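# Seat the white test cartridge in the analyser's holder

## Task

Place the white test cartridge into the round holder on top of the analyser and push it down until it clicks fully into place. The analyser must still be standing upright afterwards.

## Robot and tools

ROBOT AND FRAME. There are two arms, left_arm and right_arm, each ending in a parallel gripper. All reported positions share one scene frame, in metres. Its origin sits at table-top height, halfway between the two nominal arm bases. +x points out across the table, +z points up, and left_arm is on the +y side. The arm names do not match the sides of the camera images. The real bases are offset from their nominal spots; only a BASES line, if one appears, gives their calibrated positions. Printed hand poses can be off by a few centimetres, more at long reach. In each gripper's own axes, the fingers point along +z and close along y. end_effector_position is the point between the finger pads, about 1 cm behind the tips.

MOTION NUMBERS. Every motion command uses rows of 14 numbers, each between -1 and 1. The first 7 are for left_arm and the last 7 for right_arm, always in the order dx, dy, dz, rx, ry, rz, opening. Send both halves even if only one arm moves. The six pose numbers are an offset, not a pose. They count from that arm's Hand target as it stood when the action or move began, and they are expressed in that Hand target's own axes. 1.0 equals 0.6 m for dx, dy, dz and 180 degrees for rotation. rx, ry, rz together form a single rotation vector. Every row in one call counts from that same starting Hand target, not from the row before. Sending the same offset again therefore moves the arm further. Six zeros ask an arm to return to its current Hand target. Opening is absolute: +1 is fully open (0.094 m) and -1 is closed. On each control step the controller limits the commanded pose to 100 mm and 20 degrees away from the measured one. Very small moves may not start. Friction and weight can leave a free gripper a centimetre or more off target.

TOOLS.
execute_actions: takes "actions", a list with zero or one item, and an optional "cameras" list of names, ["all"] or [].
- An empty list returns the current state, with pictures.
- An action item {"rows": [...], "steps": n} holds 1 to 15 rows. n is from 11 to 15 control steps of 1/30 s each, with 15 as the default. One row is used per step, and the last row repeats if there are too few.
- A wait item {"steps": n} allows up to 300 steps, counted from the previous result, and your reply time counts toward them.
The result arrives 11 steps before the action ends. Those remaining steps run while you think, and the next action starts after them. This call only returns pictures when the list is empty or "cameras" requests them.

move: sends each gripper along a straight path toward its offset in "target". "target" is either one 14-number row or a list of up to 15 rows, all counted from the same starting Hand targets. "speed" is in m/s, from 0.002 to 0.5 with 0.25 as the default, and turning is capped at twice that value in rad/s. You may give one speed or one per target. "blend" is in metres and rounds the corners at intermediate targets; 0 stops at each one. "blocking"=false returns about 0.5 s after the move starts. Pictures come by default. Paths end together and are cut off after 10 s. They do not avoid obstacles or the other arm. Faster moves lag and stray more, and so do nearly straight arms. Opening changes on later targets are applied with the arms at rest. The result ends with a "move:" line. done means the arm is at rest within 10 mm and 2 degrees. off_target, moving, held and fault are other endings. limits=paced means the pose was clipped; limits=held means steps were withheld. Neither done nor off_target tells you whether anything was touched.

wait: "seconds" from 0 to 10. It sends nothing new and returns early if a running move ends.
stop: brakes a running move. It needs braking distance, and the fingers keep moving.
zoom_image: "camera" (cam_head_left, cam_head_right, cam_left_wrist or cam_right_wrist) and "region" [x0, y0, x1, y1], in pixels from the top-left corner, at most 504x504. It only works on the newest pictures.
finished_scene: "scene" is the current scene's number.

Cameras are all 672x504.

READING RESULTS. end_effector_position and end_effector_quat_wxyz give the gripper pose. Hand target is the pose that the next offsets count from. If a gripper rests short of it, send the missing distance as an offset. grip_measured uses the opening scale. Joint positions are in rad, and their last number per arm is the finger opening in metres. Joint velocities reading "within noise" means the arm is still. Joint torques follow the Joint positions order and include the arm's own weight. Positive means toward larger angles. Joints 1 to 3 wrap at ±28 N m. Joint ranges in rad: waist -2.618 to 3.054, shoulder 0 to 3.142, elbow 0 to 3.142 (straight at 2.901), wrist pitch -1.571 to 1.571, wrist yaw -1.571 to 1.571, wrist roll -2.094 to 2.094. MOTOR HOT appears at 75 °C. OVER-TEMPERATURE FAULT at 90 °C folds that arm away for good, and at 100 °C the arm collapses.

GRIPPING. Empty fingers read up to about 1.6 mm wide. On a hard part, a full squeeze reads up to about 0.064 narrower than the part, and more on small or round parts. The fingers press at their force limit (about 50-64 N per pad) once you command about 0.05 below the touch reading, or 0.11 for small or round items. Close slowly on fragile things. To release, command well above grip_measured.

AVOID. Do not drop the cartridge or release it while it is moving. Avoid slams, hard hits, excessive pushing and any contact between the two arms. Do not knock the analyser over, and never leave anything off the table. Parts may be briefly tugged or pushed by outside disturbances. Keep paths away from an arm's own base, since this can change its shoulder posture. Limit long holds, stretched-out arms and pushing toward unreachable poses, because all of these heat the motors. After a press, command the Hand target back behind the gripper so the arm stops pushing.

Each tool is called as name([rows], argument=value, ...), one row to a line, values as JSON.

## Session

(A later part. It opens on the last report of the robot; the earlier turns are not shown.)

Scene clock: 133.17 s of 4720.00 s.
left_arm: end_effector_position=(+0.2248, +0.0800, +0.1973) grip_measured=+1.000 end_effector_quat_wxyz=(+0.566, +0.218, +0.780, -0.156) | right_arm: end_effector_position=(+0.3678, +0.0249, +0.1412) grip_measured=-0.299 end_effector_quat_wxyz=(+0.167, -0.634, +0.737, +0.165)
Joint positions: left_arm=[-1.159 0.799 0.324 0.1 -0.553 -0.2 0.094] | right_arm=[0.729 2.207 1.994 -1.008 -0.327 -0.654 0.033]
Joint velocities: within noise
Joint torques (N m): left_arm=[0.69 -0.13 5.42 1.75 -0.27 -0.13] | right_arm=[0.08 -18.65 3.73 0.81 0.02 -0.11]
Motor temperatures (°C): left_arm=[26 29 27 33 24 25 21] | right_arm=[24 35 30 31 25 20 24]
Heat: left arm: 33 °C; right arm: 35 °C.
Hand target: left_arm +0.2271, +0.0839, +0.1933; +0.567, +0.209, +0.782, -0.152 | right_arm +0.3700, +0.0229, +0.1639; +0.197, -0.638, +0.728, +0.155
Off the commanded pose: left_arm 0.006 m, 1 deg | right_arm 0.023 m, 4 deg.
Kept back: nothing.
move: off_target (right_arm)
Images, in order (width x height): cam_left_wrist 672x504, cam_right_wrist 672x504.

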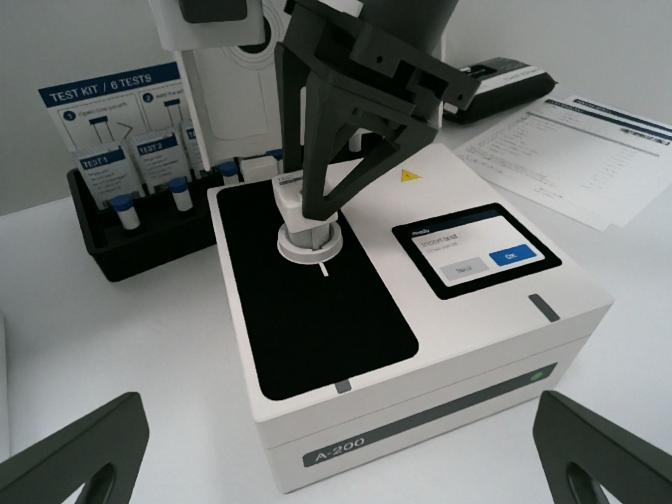

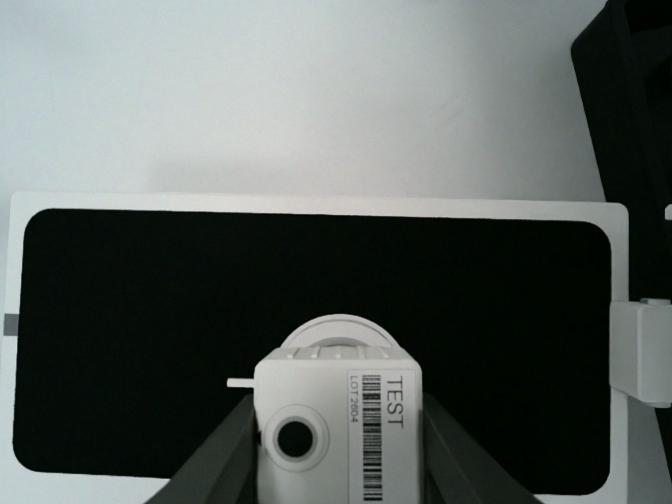

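zoom_image(camera="cam_left_wrist", region=[290, 215, 350, 275])

Scaled by 8.400.

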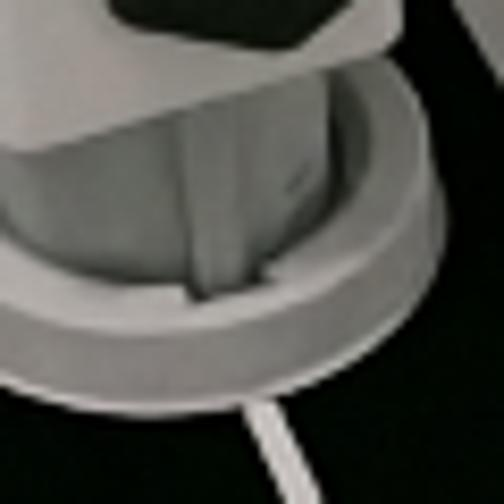

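move(target=[0,0,0,0,0,0,1, 0.01114,0.00028,0.01669,-0.0013,0,-0.0024,-0.5], speed=0.04, cameras=["cam_left_wrist","cam_right_wrist"])

Scene clock: 137.30 s of 4720.00 s.
left_arm: end_effector_position=(+0.2248, +0.0800, +0.1974) grip_measured=+1.000 end_effector_quat_wxyz=(+0.566, +0.218, +0.780, -0.156) | right_arm: end_effector_position=(+0.3674, +0.0245, +0.1359) grip_measured=-0.299 end_effector_quat_wxyz=(+0.173, -0.636, +0.734, +0.165)
Joint positions: left_arm=[-1.159 0.799 0.324 0.101 -0.553 -0.2 0.094] | right_arm=[0.729 2.193 1.948 -0.965 -0.327 -0.66 0.033]
Joint velocities: within noise
Joint torques (N m): left_arm=[0.7 -0.13 5.42 1.75 -0.27 -0.12] | right_arm=[-0.18 -17.57 3.52 0.84 -0.02 -0.16]
Motor temperatures (°C): left_arm=[26 29 27 33 24 25 21] | right_arm=[24 35 30 31 25 20 24]
Heat: left arm: 33 °C; right arm: 35 °C.
Hand target: left_arm +0.2271, +0.0839, +0.1934; +0.567, +0.209, +0.782, -0.152 | right_arm +0.3700, +0.0219, +0.1520; +0.197, -0.641, +0.726, +0.155
Off the commanded pose: left_arm 0.006 m, 1 deg | right_arm 0.016 m, 3 deg.
Kept back: nothing.
move: off_target (right_arm)
Images, in order (width x height): cam_left_wrist 672x504, cam_right_wrist 672x504.

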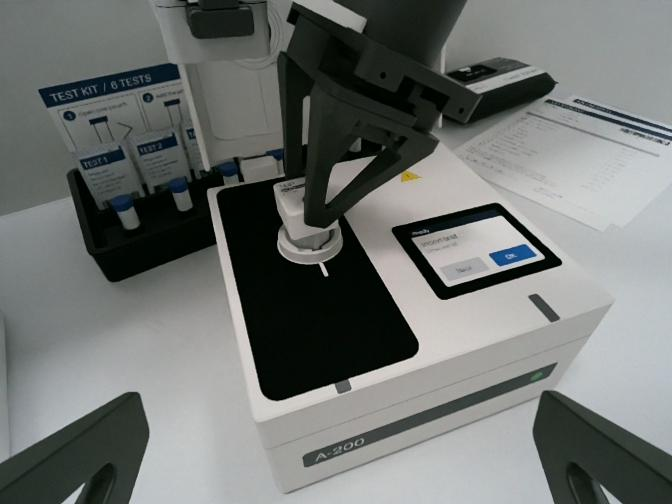

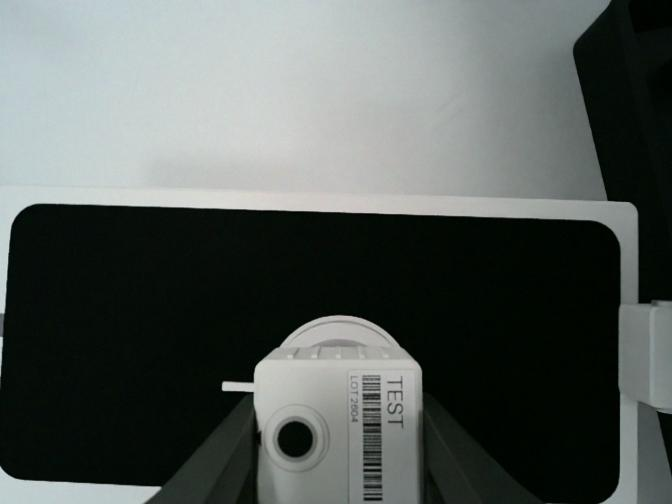

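zoom_image(camera="cam_left_wrist", region=[260, 160, 360, 275])

zoom_image(camera="cam_right_wrist", region=[270, 300, 400, 370])

Scaled by 4.383.

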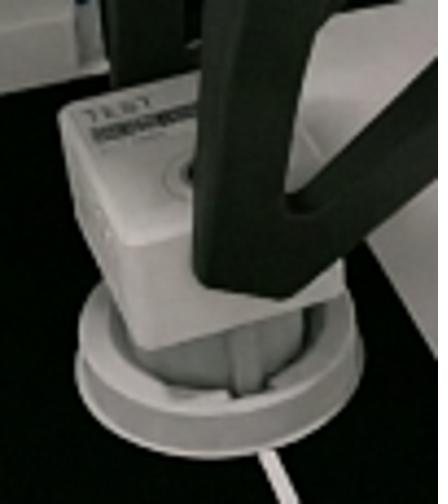

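Scaled by 3.877.

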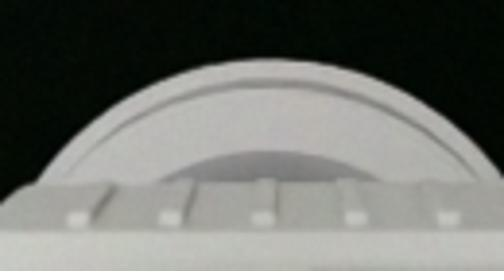

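move(target=[0,0,0,0,0,0,1, 0.0097,0.00055,0.01752,0,0,0,-0.5], speed=0.04, cameras=["cam_left_wrist","cam_right_wrist"])

Scene clock: 139.47 s of 4720.00 s.
left_arm: end_effector_position=(+0.2248, +0.0800, +0.1974) grip_measured=+1.000 end_effector_quat_wxyz=(+0.566, +0.218, +0.780, -0.156) | right_arm: end_effector_position=(+0.3670, +0.0243, +0.1284) grip_measured=-0.299 end_effector_quat_wxyz=(+0.176, -0.637, +0.732, +0.165)
Joint positions: left_arm=[-1.159 0.799 0.324 0.101 -0.553 -0.2 0.094] | right_arm=[0.729 2.185 1.903 -0.921 -0.328 -0.661 0.033]
Joint velocities: within noise
Joint torques (N m): left_arm=[0.7 -0.13 5.44 1.75 -0.27 -0.12] | right_arm=[-0.2 -16.7 3.33 0.92 -0.02 -0.15]
Motor temperatures (°C): left_arm=[26 29 27 33 24 25 21] | right_arm=[24 36 30 31 25 20 24]
Heat: left arm: 33 °C; right arm: 36 °C.
Hand target: left_arm +0.2271, +0.0839, +0.1934; +0.567, +0.209, +0.782, -0.152 | right_arm +0.3700, +0.0219, +0.1399; +0.197, -0.641, +0.726, +0.155
Off the commanded pose: left_arm 0.006 m, 1 deg | right_arm 0.012 m, 3 deg.
Kept back: nothing.
move: off_target (right_arm)
Images, in order (width x height): cam_left_wrist 672x504, cam_right_wrist 672x504.

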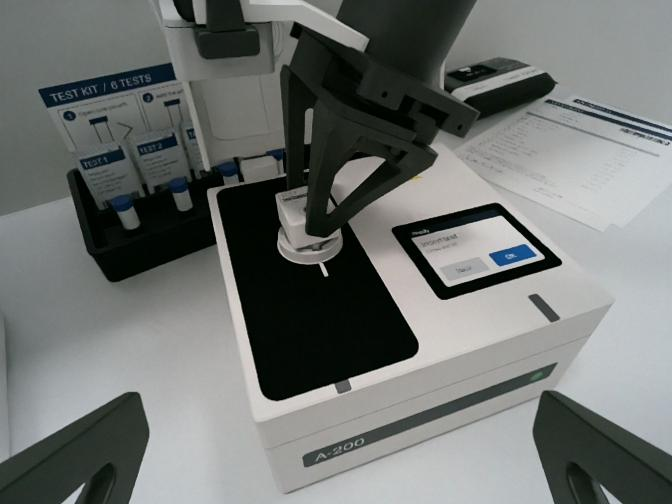

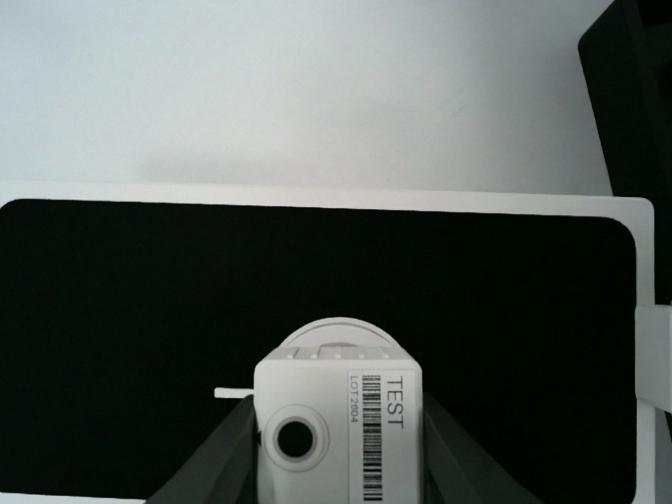

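zoom_image(camera="cam_left_wrist", region=[260, 170, 360, 275])

zoom_image(camera="cam_right_wrist", region=[210, 290, 470, 504])

Scaled by 4.800.

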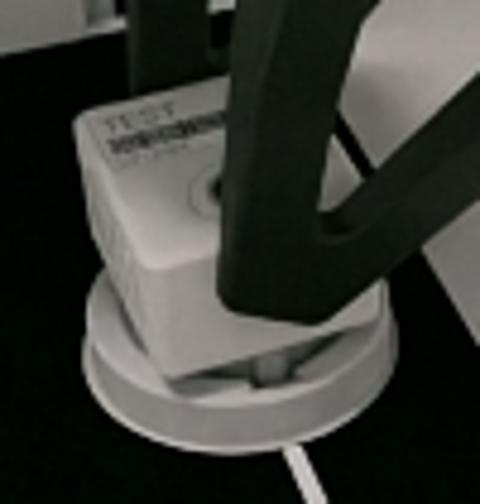

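Scaled by 1.938.

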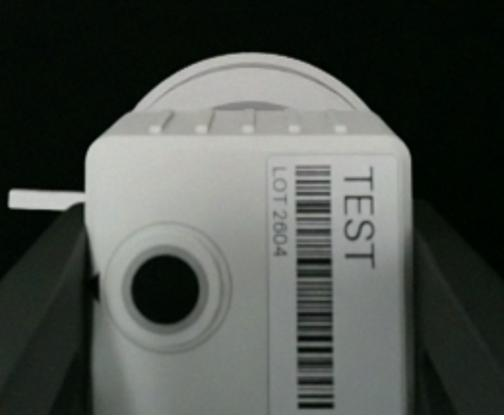

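move(target=[0,0,0,0,0,0,1, 0.0097,0.00055,0.01752,0,0,0,-0.5], speed=0.04, cameras=["cam_left_wrist","cam_right_wrist"])

Scene clock: 142.40 s of 4720.00 s.
left_arm: end_effector_position=(+0.2248, +0.0800, +0.1974) grip_measured=+1.000 end_effector_quat_wxyz=(+0.566, +0.218, +0.780, -0.156) | right_arm: end_effector_position=(+0.3664, +0.0243, +0.1245) grip_measured=-0.299 end_effector_quat_wxyz=(+0.183, -0.638, +0.730, +0.166)
Joint positions: left_arm=[-1.159 0.799 0.324 0.101 -0.553 -0.2 0.094] | right_arm=[0.729 2.171 1.859 -0.878 -0.331 -0.663 0.033]
Joint velocities: within noise
Joint torques (N m): left_arm=[0.68 -0.13 5.42 1.75 -0.27 -0.12] | right_arm=[-0.2 -14.84 3.34 0.96 0.02 -0.14]
Motor temperatures (°C): left_arm=[26 29 27 34 24 25 21] | right_arm=[24 36 30 31 25 20 24]
Heat: left arm: 34 °C; right arm: 36 °C.
Hand target: left_arm +0.2271, +0.0839, +0.1934; +0.567, +0.209, +0.782, -0.152 | right_arm +0.3700, +0.0219, +0.1278; +0.197, -0.641, +0.726, +0.155
Off the commanded pose: left_arm 0.006 m, 1 deg | right_arm 0.006 m, 2 deg.
Kept back: nothing.
move: done
Images, in order (width x height): cam_left_wrist 672x504, cam_right_wrist 672x504.

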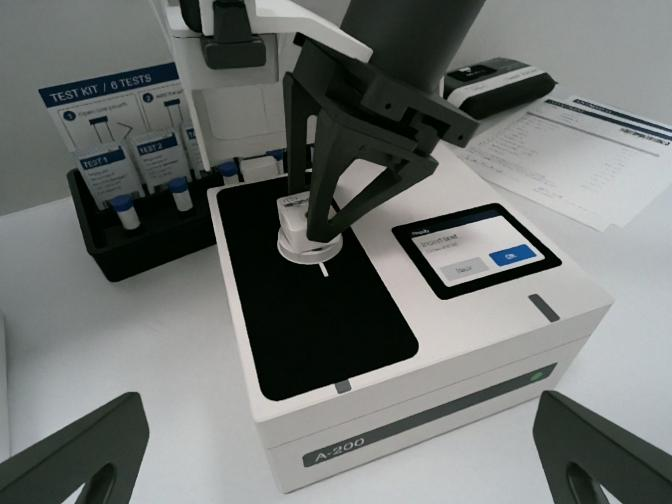

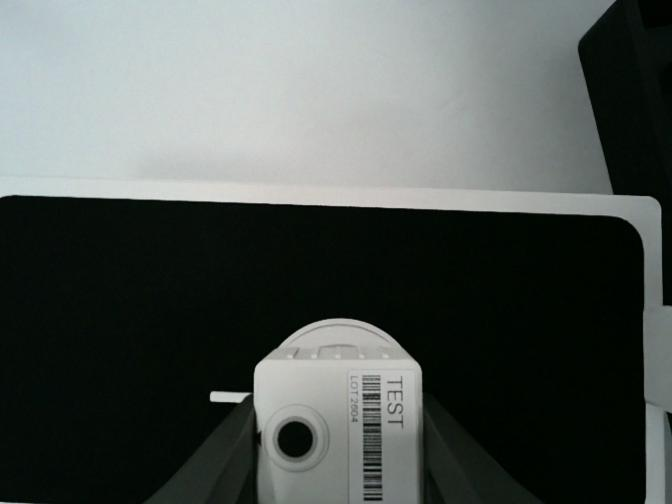

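zoom_image(camera="cam_left_wrist", region=[260, 170, 360, 275])

zoom_image(camera="cam_right_wrist", region=[200, 300, 440, 480])

Scaled by 4.800.

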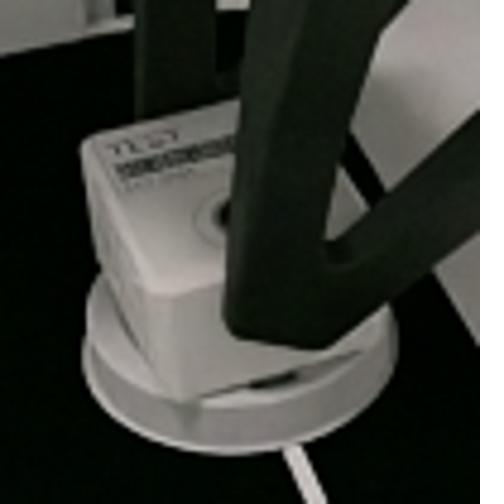

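Scaled by 2.100.

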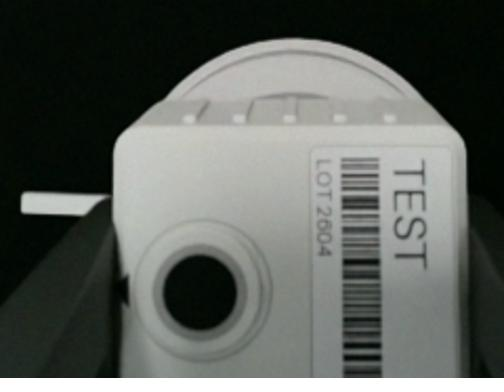

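zoom_image(camera="cam_left_wrist", region=[270, 200, 350, 270])

Scaled by 6.300.

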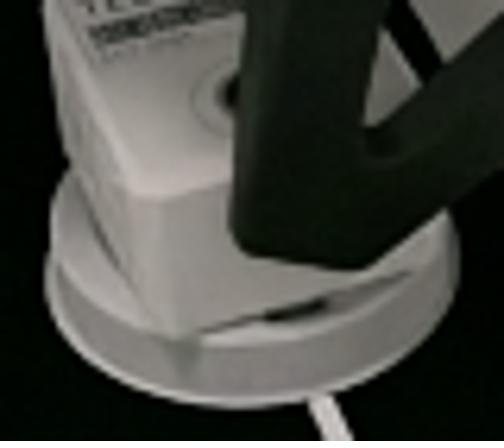

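move(target=[0,0,0,0,0,0,1, 0.0121,0.0007,0.0219,0,0,0,-0.5], speed=0.04, cameras=["cam_left_wrist","cam_right_wrist"])

Scene clock: 147.77 s of 4720.00 s.
left_arm: end_effector_position=(+0.2248, +0.0800, +0.1974) grip_measured=+1.000 end_effector_quat_wxyz=(+0.566, +0.218, +0.780, -0.156) | right_arm: end_effector_position=(+0.3654, +0.0248, +0.1234) grip_measured=-0.299 end_effector_quat_wxyz=(+0.191, -0.637, +0.727, +0.172)
Joint positions: left_arm=[-1.159 0.799 0.324 0.101 -0.553 -0.2 0.094] | right_arm=[0.726 2.155 1.821 -0.839 -0.344 -0.663 0.033]
Joint velocities: within noise
Joint torques (N m): left_arm=[0.7 -0.13 5.42 1.75 -0.27 -0.12] | right_arm=[-0.01 -12.78 2.52 1.15 0.14 -0.17]
Motor temperatures (°C): left_arm=[25 29 27 34 24 25 21] | right_arm=[24 37 30 31 25 20 24]
Heat: left arm: 34 °C; right arm: 37 °C.
Hand target: left_arm +0.2271, +0.0839, +0.1934; +0.567, +0.209, +0.782, -0.152 | right_arm +0.3699, +0.0220, +0.1128; +0.197, -0.641, +0.726, +0.155
Off the commanded pose: left_arm 0.006 m, 1 deg | right_arm 0.012 m, 2 deg.
Kept back: nothing.
move: off_target (right_arm)
Images, in order (width x height): cam_left_wrist 672x504, cam_right_wrist 672x504.

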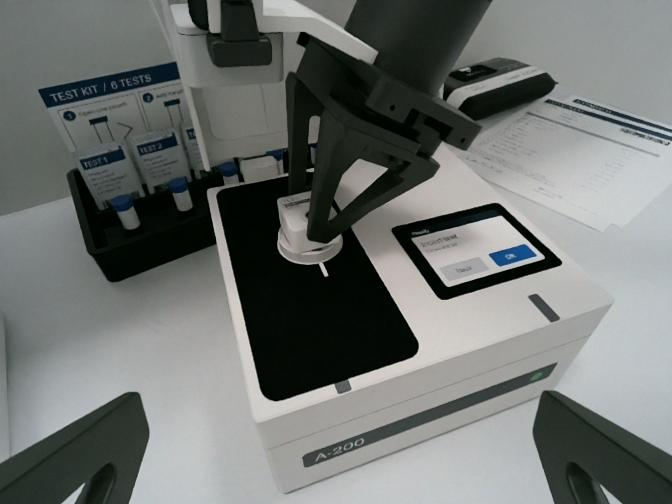

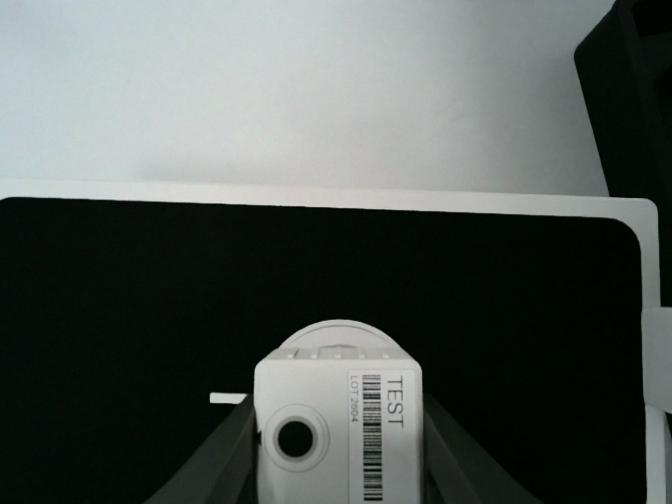

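zoom_image(camera="cam_left_wrist", region=[270, 180, 350, 270])

zoom_image(camera="cam_right_wrist", region=[200, 300, 440, 504])

Scaled by 5.600.

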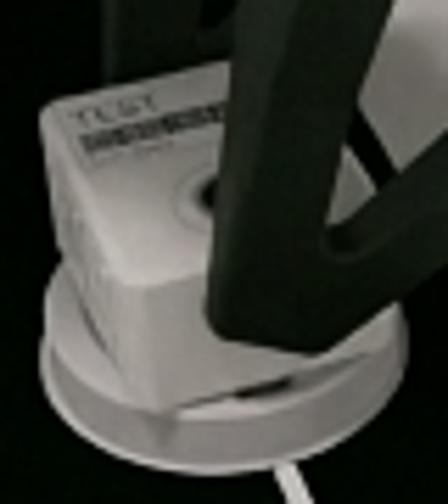

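Scaled by 2.100.

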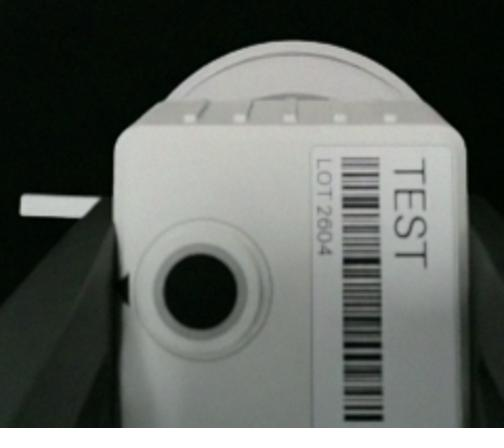

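move(target=[0,0,0,0,0,0,1, 0.0121,0.0007,0.0219,0,0,0,-0.5], speed=0.04, cameras=["cam_left_wrist","cam_right_wrist"])

Scene clock: 149.90 s of 4720.00 s.
left_arm: end_effector_position=(+0.2248, +0.0800, +0.1974) grip_measured=+1.000 end_effector_quat_wxyz=(+0.566, +0.218, +0.780, -0.156) | right_arm: end_effector_position=(+0.3654, +0.0249, +0.1227) grip_measured=-0.299 end_effector_quat_wxyz=(+0.202, -0.636, +0.724, +0.175)
Joint positions: left_arm=[-1.159 0.799 0.324 0.101 -0.553 -0.2 0.094] | right_arm=[0.724 2.136 1.778 -0.793 -0.352 -0.663 0.033]
Joint velocities: within noise
Joint torques (N m): left_arm=[0.69 -0.13 5.42 1.75 -0.27 -0.12] | right_arm=[0.28 -10.28 2.14 1.3 0.23 -0.16]
Motor temperatures (°C): left_arm=[25 29 27 34 24 25 21] | right_arm=[24 36 30 31 25 20 24]
Heat: left arm: 34 °C; right arm: 36 °C.
Hand target: left_arm +0.2271, +0.0839, +0.1934; +0.567, +0.209, +0.782, -0.152 | right_arm +0.3699, +0.0220, +0.0978; +0.197, -0.641, +0.726, +0.155
Off the commanded pose: left_arm 0.006 m, 1 deg | right_arm 0.025 m, 2 deg.
Kept back: nothing.
move: off_target (right_arm)
Images, in order (width x height): cam_left_wrist 672x504, cam_right_wrist 672x504.

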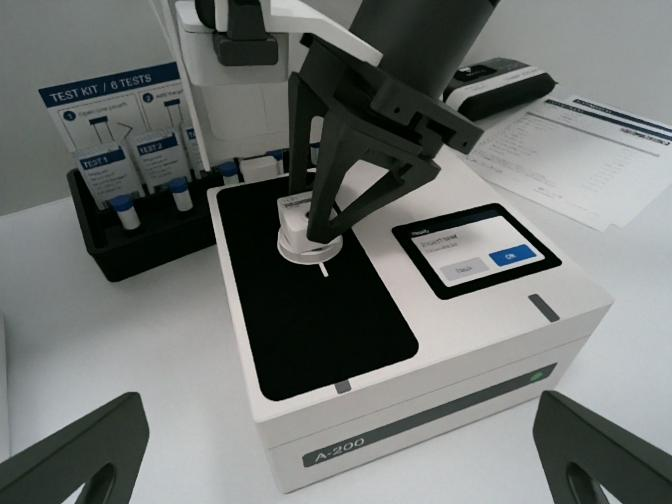

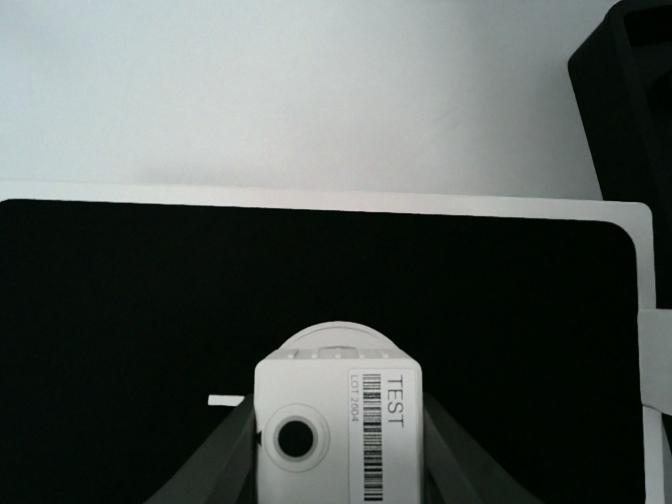

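zoom_image(camera="cam_left_wrist", region=[270, 180, 350, 270])

zoom_image(camera="cam_right_wrist", region=[200, 300, 440, 504])

Scaled by 5.600.

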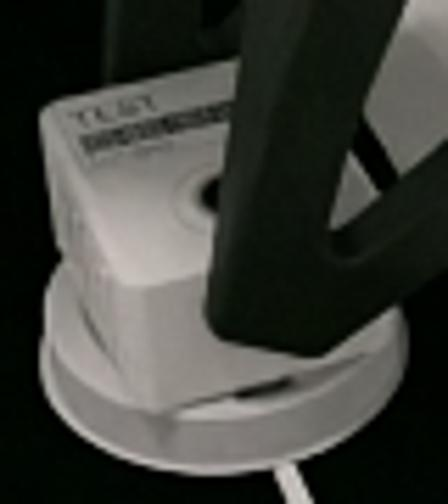

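Scaled by 2.100.

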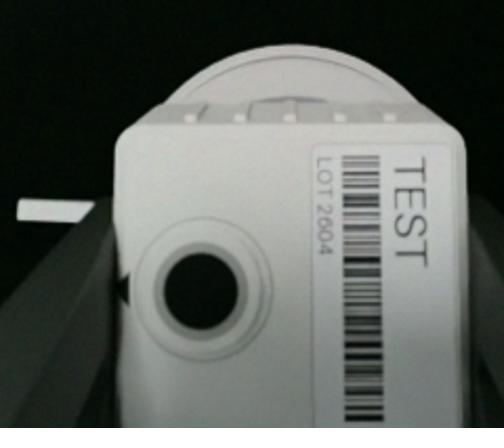

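zoom_image(camera="cam_left_wrist", region=[390, 200, 570, 310])

zoom_image(camera="cam_left_wrist", region=[275, 225, 345, 270])

Scaled by 2.800.

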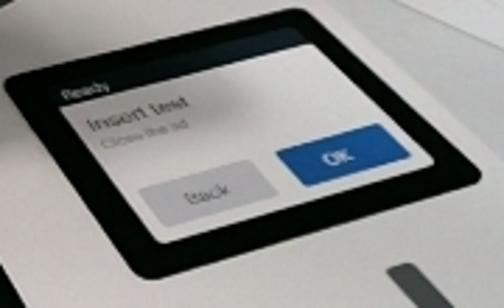

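Scaled by 7.200.

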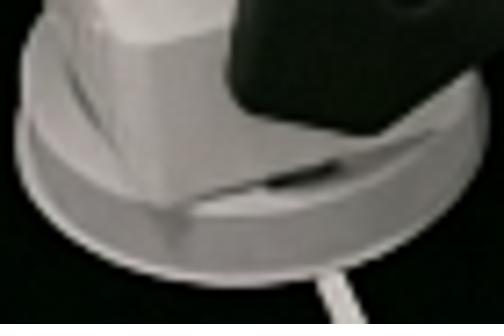

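move(target=[0,0,0,0,0,0,1, 0.0162,0.0009,0.0292,0,0.0111,0,-0.5], speed=0.04, cameras=["cam_left_wrist","cam_right_wrist"])

Scene clock: 158.60 s of 4720.00 s.
left_arm: end_effector_position=(+0.2248, +0.0800, +0.1974) grip_measured=+1.000 end_effector_quat_wxyz=(+0.566, +0.218, +0.780, -0.156) | right_arm: end_effector_position=(+0.3653, +0.0249, +0.1219) grip_measured=-0.299 end_effector_quat_wxyz=(+0.203, -0.636, +0.723, +0.176)
Joint positions: left_arm=[-1.159 0.799 0.324 0.101 -0.553 -0.2 0.094] | right_arm=[0.724 2.134 1.77 -0.785 -0.352 -0.663 0.033]
Joint velocities: within noise
Joint torques (N m): left_arm=[0.68 -0.12 5.42 1.75 -0.27 -0.12] | right_arm=[0.99 -7.64 1.47 1.35 0.48 -0.19]
Motor temperatures (°C): left_arm=[25 29 27 34 24 25 21] | right_arm=[24 35 29 31 25 20 24]
Heat: left arm: 34 °C; right arm: 35 °C.
Hand target: left_arm +0.2271, +0.0839, +0.1934; +0.567, +0.209, +0.782, -0.152 | right_arm +0.3699, +0.0220, +0.0778; +0.184, -0.644, +0.729, +0.144
Off the commanded pose: left_arm 0.006 m, 1 deg | right_arm 0.044 m, 4 deg.
Kept back: nothing.
move: off_target (right_arm)
Images, in order (width x height): cam_left_wrist 672x504, cam_right_wrist 672x504.

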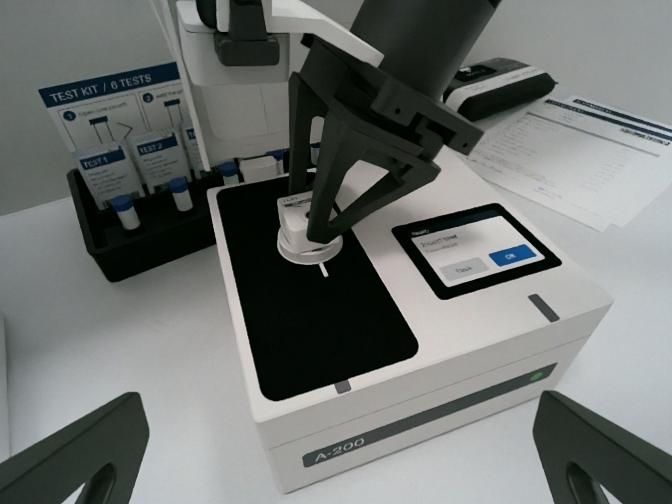

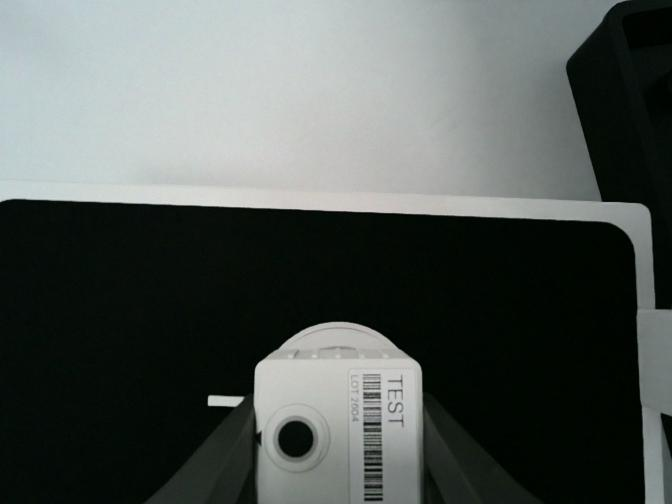

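zoom_image(camera="cam_left_wrist", region=[275, 225, 345, 270])

zoom_image(camera="cam_right_wrist", region=[200, 300, 440, 504])

Scaled by 7.200.

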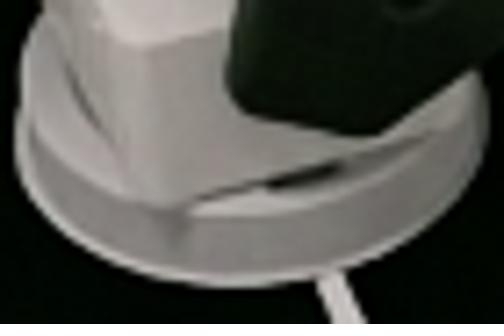

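Scaled by 2.100.

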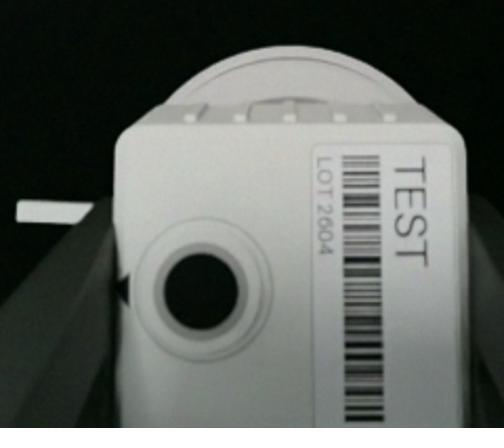

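execute_actions(actions=[], cameras=["cam_head_left","cam_head_right"])

zoom_image(camera="cam_head_left", region=[290, 150, 400, 270])

zoom_image(camera="cam_head_right", region=[330, 150, 440, 270])

Scene clock: 160.80 s of 4720.00 s.
left_arm: end_effector_position=(+0.2248, +0.0800, +0.1974) grip_measured=+1.000 end_effector_quat_wxyz=(+0.566, +0.218, +0.780, -0.156) | right_arm: end_effector_position=(+0.3654, +0.0249, +0.1220) grip_measured=-0.299 end_effector_quat_wxyz=(+0.203, -0.636, +0.723, +0.176)
Joint positions: left_arm=[-1.159 0.799 0.324 0.101 -0.553 -0.2 0.094] | right_arm=[0.724 2.134 1.77 -0.784 -0.352 -0.663 0.033]
Joint velocities: within noise
Joint torques (N m): left_arm=[0.69 -0.13 5.44 1.75 -0.27 -0.12] | right_arm=[0.96 -7.65 1.48 1.37 0.47 -0.18]
Motor temperatures (°C): left_arm=[25 29 27 34 24 25 21] | right_arm=[24 34 29 31 25 20 24]
Heat: left arm: 34 °C; right arm: 34 °C.
Hand target: left_arm +0.2271, +0.0839, +0.1934; +0.567, +0.209, +0.782, -0.152 | right_arm +0.3699, +0.0221, +0.0779; +0.184, -0.644, +0.729, +0.144
Off the commanded pose: left_arm 0.006 m, 1 deg | right_arm 0.045 m, 4 deg.
Steps of this call (1-66: nothing new was sent). Readings (end_effector_position of left_arm | right_arm):
1: (+0.2248, +0.0800, +0.1974) | (+0.3653, +0.0249, +0.1219)
2: (+0.2248, +0.0800, +0.1974) | (+0.3653, +0.0249, +0.1219)
4: (+0.2248, +0.0800, +0.1974) | (+0.3653, +0.0249, +0.1219)
8: (+0.2248, +0.0800, +0.1974) | (+0.3653, +0.0249, +0.1219)
66: the state above
Images, in order (width x height): cam_head_left 672x504, cam_head_right 672x504.

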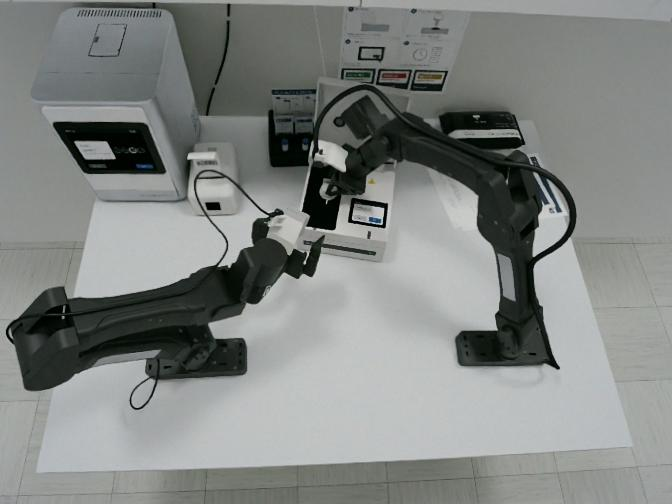

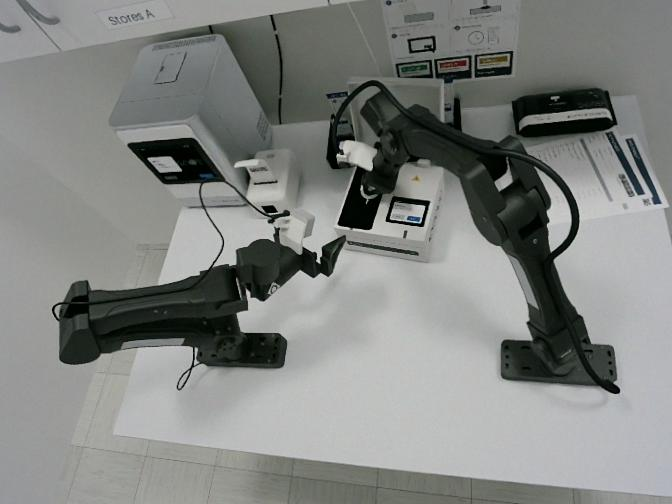

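Scaled by 4.200.

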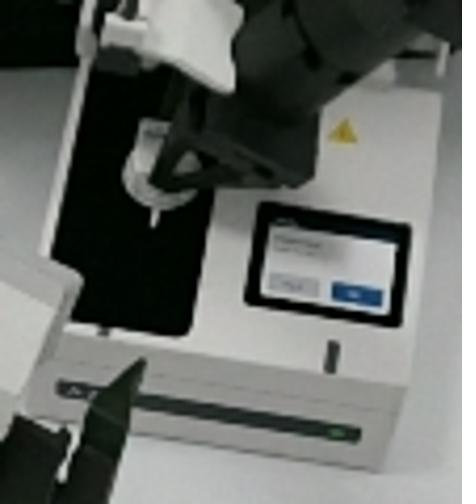

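Scaled by 4.200.

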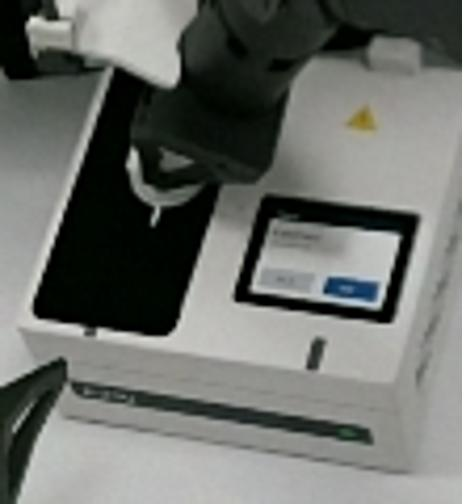

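move(target=[0.083,0.0934,0.0675,0.0993,-0.0996,0.016,1, 0,0,0,0,0,0,-0.5], speed=0.12, cameras=["cam_left_wrist","cam_head_left"])

Scene clock: 168.30 s of 4720.00 s.
left_arm: end_effector_position=(+0.2794, +0.1197, +0.1350) grip_measured=+1.000 end_effector_quat_wxyz=(+0.610, +0.311, +0.672, -0.281) | right_arm: end_effector_position=(+0.3653, +0.0249, +0.1221) grip_measured=-0.299 end_effector_quat_wxyz=(+0.205, -0.636, +0.723, +0.175)
Joint positions: left_arm=[-0.329 1.685 0.014 1.557 0.565 0.064 0.094] | right_arm=[0.724 2.131 1.765 -0.778 -0.352 -0.663 0.033]
Joint velocities: within noise
Joint torques (N m): left_arm=[0.4 -2.89 1.33 1.79 0.14 -0.05] | right_arm=[0.96 -7.41 1.78 1.32 0.46 -0.18]
Motor temperatures (°C): left_arm=[25 29 27 35 24 25 21] | right_arm=[24 33 29 32 25 20 24]
Heat: left arm: 35 °C; right arm: 33 °C.
Hand target: left_arm +0.2751, +0.1209, +0.1334; +0.646, +0.287, +0.646, -0.288 | right_arm +0.3699, +0.0220, +0.0779; +0.184, -0.644, +0.729, +0.144
Off the commanded pose: left_arm 0.005 m, 6 deg | right_arm 0.045 m, 4 deg.
joint sent to its limit (left arm) — joint 3 (elbow), lower limit, where the elbow is as bent as it goes; joint 4 (wrist pitch), upper limit.
Kept back: nothing.
move: off_target (left_arm, right_arm)
Images, in order (width x height): cam_head_left 672x504, cam_left_wrist 672x504.

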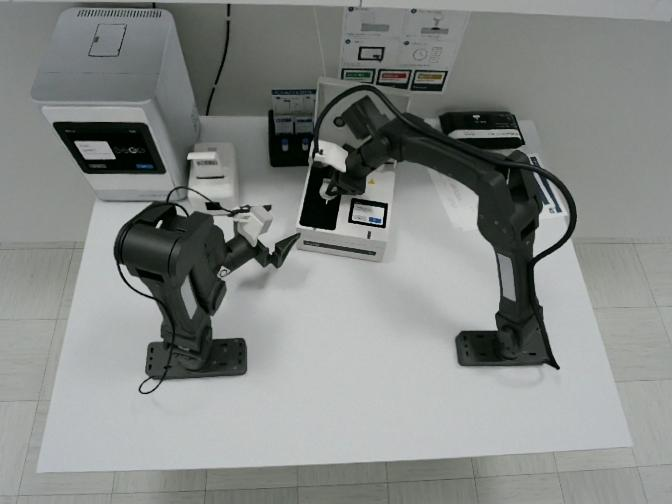

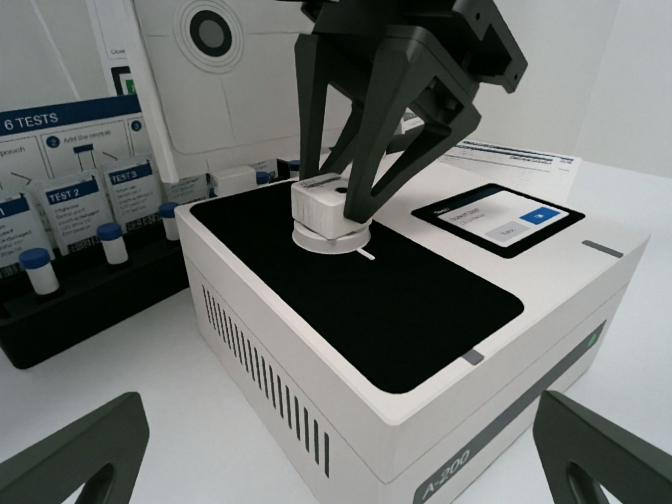

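zoom_image(camera="cam_left_wrist", region=[275, 150, 395, 270])

zoom_image(camera="cam_left_wrist", region=[285, 205, 380, 260])

Scaled by 4.200.

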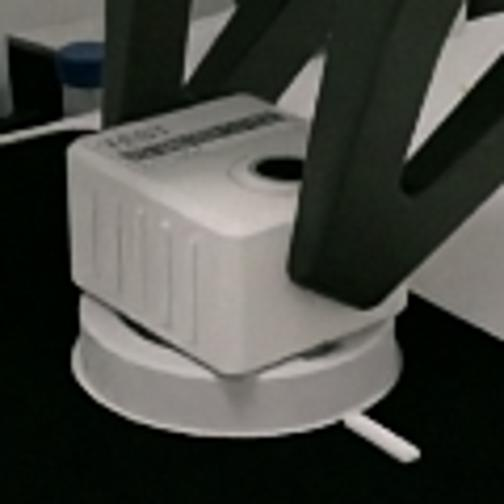

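Scaled by 5.305.

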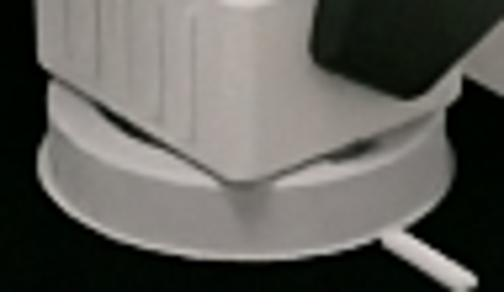

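move(target=[0,0,0,0,0,0,1, -0.0416,-0.0025,-0.0818,-0.0098,-0.0094,0.005,-0.5], speed=0.08, cameras=["cam_left_wrist","cam_right_wrist"])

Scene clock: 176.67 s of 4720.00 s.
left_arm: end_effector_position=(+0.2794, +0.1196, +0.1355) grip_measured=+1.000 end_effector_quat_wxyz=(+0.611, +0.312, +0.671, -0.282) | right_arm: end_effector_position=(+0.3673, +0.0239, +0.1259) grip_measured=-0.299 end_effector_quat_wxyz=(+0.189, -0.636, +0.729, +0.170)
Joint positions: left_arm=[-0.329 1.685 0.014 1.559 0.565 0.064 0.094] | right_arm=[0.724 2.161 1.843 -0.86 -0.34 -0.663 0.033]
Joint velocities: within noise
Joint torques (N m): left_arm=[0.39 -2.88 1.33 1.79 0.13 -0.05] | right_arm=[-0.44 -12.18 9.17 0.17 -0.13 -0.11]
Motor temperatures (°C): left_arm=[25 29 26 35 24 25 21] | right_arm=[24 32 29 32 25 20 24]
Heat: left arm: 35 °C; right arm: 32 °C.
Hand target: left_arm +0.2750, +0.1208, +0.1334; +0.646, +0.287, +0.646, -0.288 | right_arm +0.3700, +0.0219, +0.1330; +0.184, -0.638, +0.729, +0.166
Off the commanded pose: left_arm 0.005 m, 6 deg | right_arm 0.008 m, 1 deg.
joint sent to its limit (left arm) — joint 3 (elbow), lower limit, where the elbow is as bent as it goes; joint 4 (wrist pitch), upper limit.
Kept back: nothing.
move: off_target (left_arm)
Images, in order (width x height): cam_left_wrist 672x504, cam_right_wrist 672x504.

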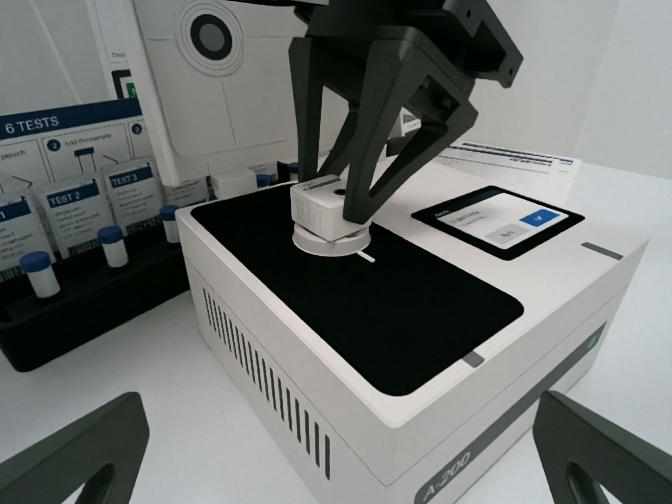

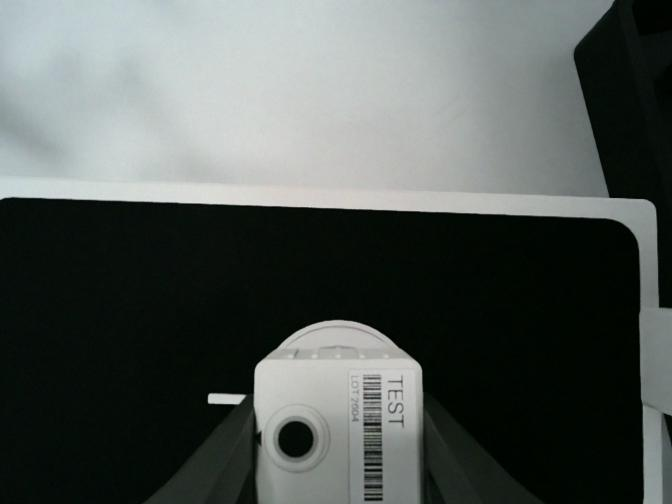

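zoom_image(camera="cam_left_wrist", region=[275, 160, 395, 270])

zoom_image(camera="cam_left_wrist", region=[285, 205, 380, 260])

Scaled by 4.200.

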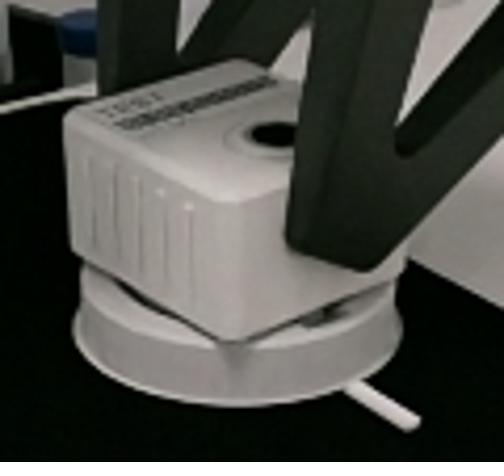

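Scaled by 5.305.

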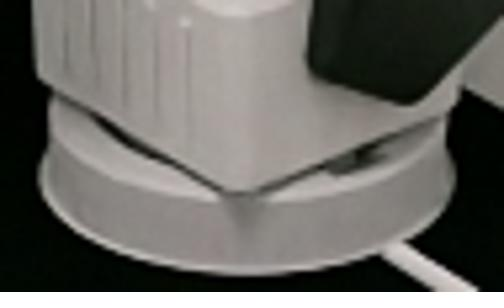

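execute_actions([
  {"rows":[[0,0,0,0,0,0,1,0,0,0,0,0,0,-0.28],[0,0,0,0,0,0,1,0,0,0,0,0,0,-0.25],[0,0,0,0,0,0,1,0,0,0,0,0,0,-0.22],[0,0,0,0,0,0,1,0,0,0,0,0,0,-0.18],[0,0,0,0,0,0,1,0,0,0,0,0,0,-0.14],[0,0,0,0,0,0,1,0,0,0,0,0,0,-0.1],[0,0,0,0,0,0,1,0,0,0,0,0,0,-0.05],[0,0,0,0,0,0,1,0,0,0,0,0,0,0.0],[0,0,0,0,0,0,1,0,0,0,0,0,0,0.05],[0,0,0,0,0,0,1,0,0,0,0,0,0,0.1]],"steps":15},
], cameras=["cam_left_wrist","cam_right_wrist"])

Scene clock: 179.37 s of 4720.00 s.
left_arm: end_effector_position=(+0.2794, +0.1196, +0.1355) grip_measured=+1.000 end_effector_quat_wxyz=(+0.611, +0.312, +0.671, -0.282) | right_arm: end_effector_position=(+0.3654, +0.0213, +0.1254) grip_measured=-0.200 end_effector_quat_wxyz=(+0.181, -0.636, +0.731, +0.168)
Joint positions: left_arm=[-0.329 1.685 0.014 1.559 0.565 0.064 0.094] | right_arm=[0.724 2.162 1.849 -0.881 -0.336 -0.663 0.038]
Joint velocities: left_arm=[within noise] | right_arm=[0.002 0.002 0.085 -0.154 -0.007 -0.066 0.038]
Joint torques (N m): left_arm=[0.38 -2.88 1.35 1.79 0.13 -0.05] | right_arm=[-0.53 -12.1 8.64 0.63 -0.21 -0.12]
Motor temperatures (°C): left_arm=[25 29 26 35 24 25 21] | right_arm=[24 33 30 32 25 20 24]
Heat: left arm: 35 °C; right arm: 33 °C.
Hand target: left_arm +0.2750, +0.1208, +0.1334; +0.646, +0.287, +0.646, -0.288 | right_arm +0.3700, +0.0219, +0.1329; +0.184, -0.638, +0.729, +0.166
joint sent to its limit (left arm) — joint 3 (elbow), lower limit, where the elbow is as bent as it goes; joint 4 (wrist pitch), upper limit.
Steps of this call (1-77: nothing new was sent; 78-81: this action's first 4). Readings (end_effector_position of left_arm | right_arm):
78: (+0.2794, +0.1196, +0.1355) | (+0.3673, +0.0238, +0.1258)
79: (+0.2794, +0.1196, +0.1355) | (+0.3669, +0.0231, +0.1254)
81: the state above
Images, in order (width x height): cam_left_wrist 672x504, cam_right_wrist 672x504.

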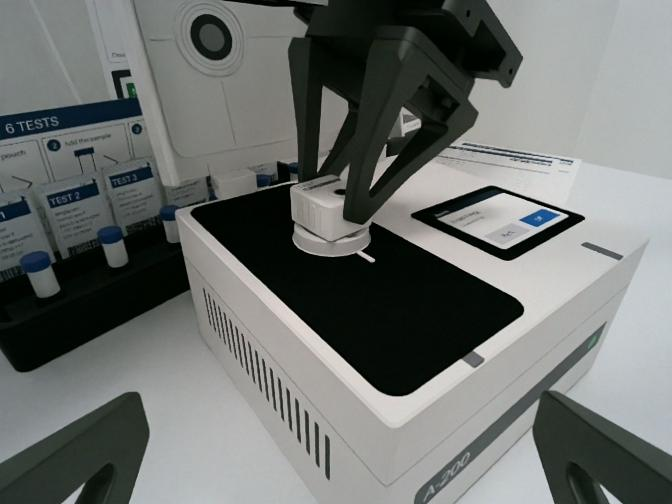

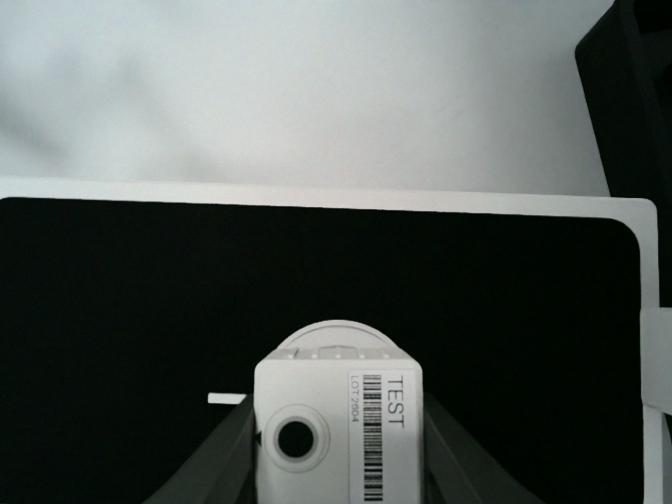

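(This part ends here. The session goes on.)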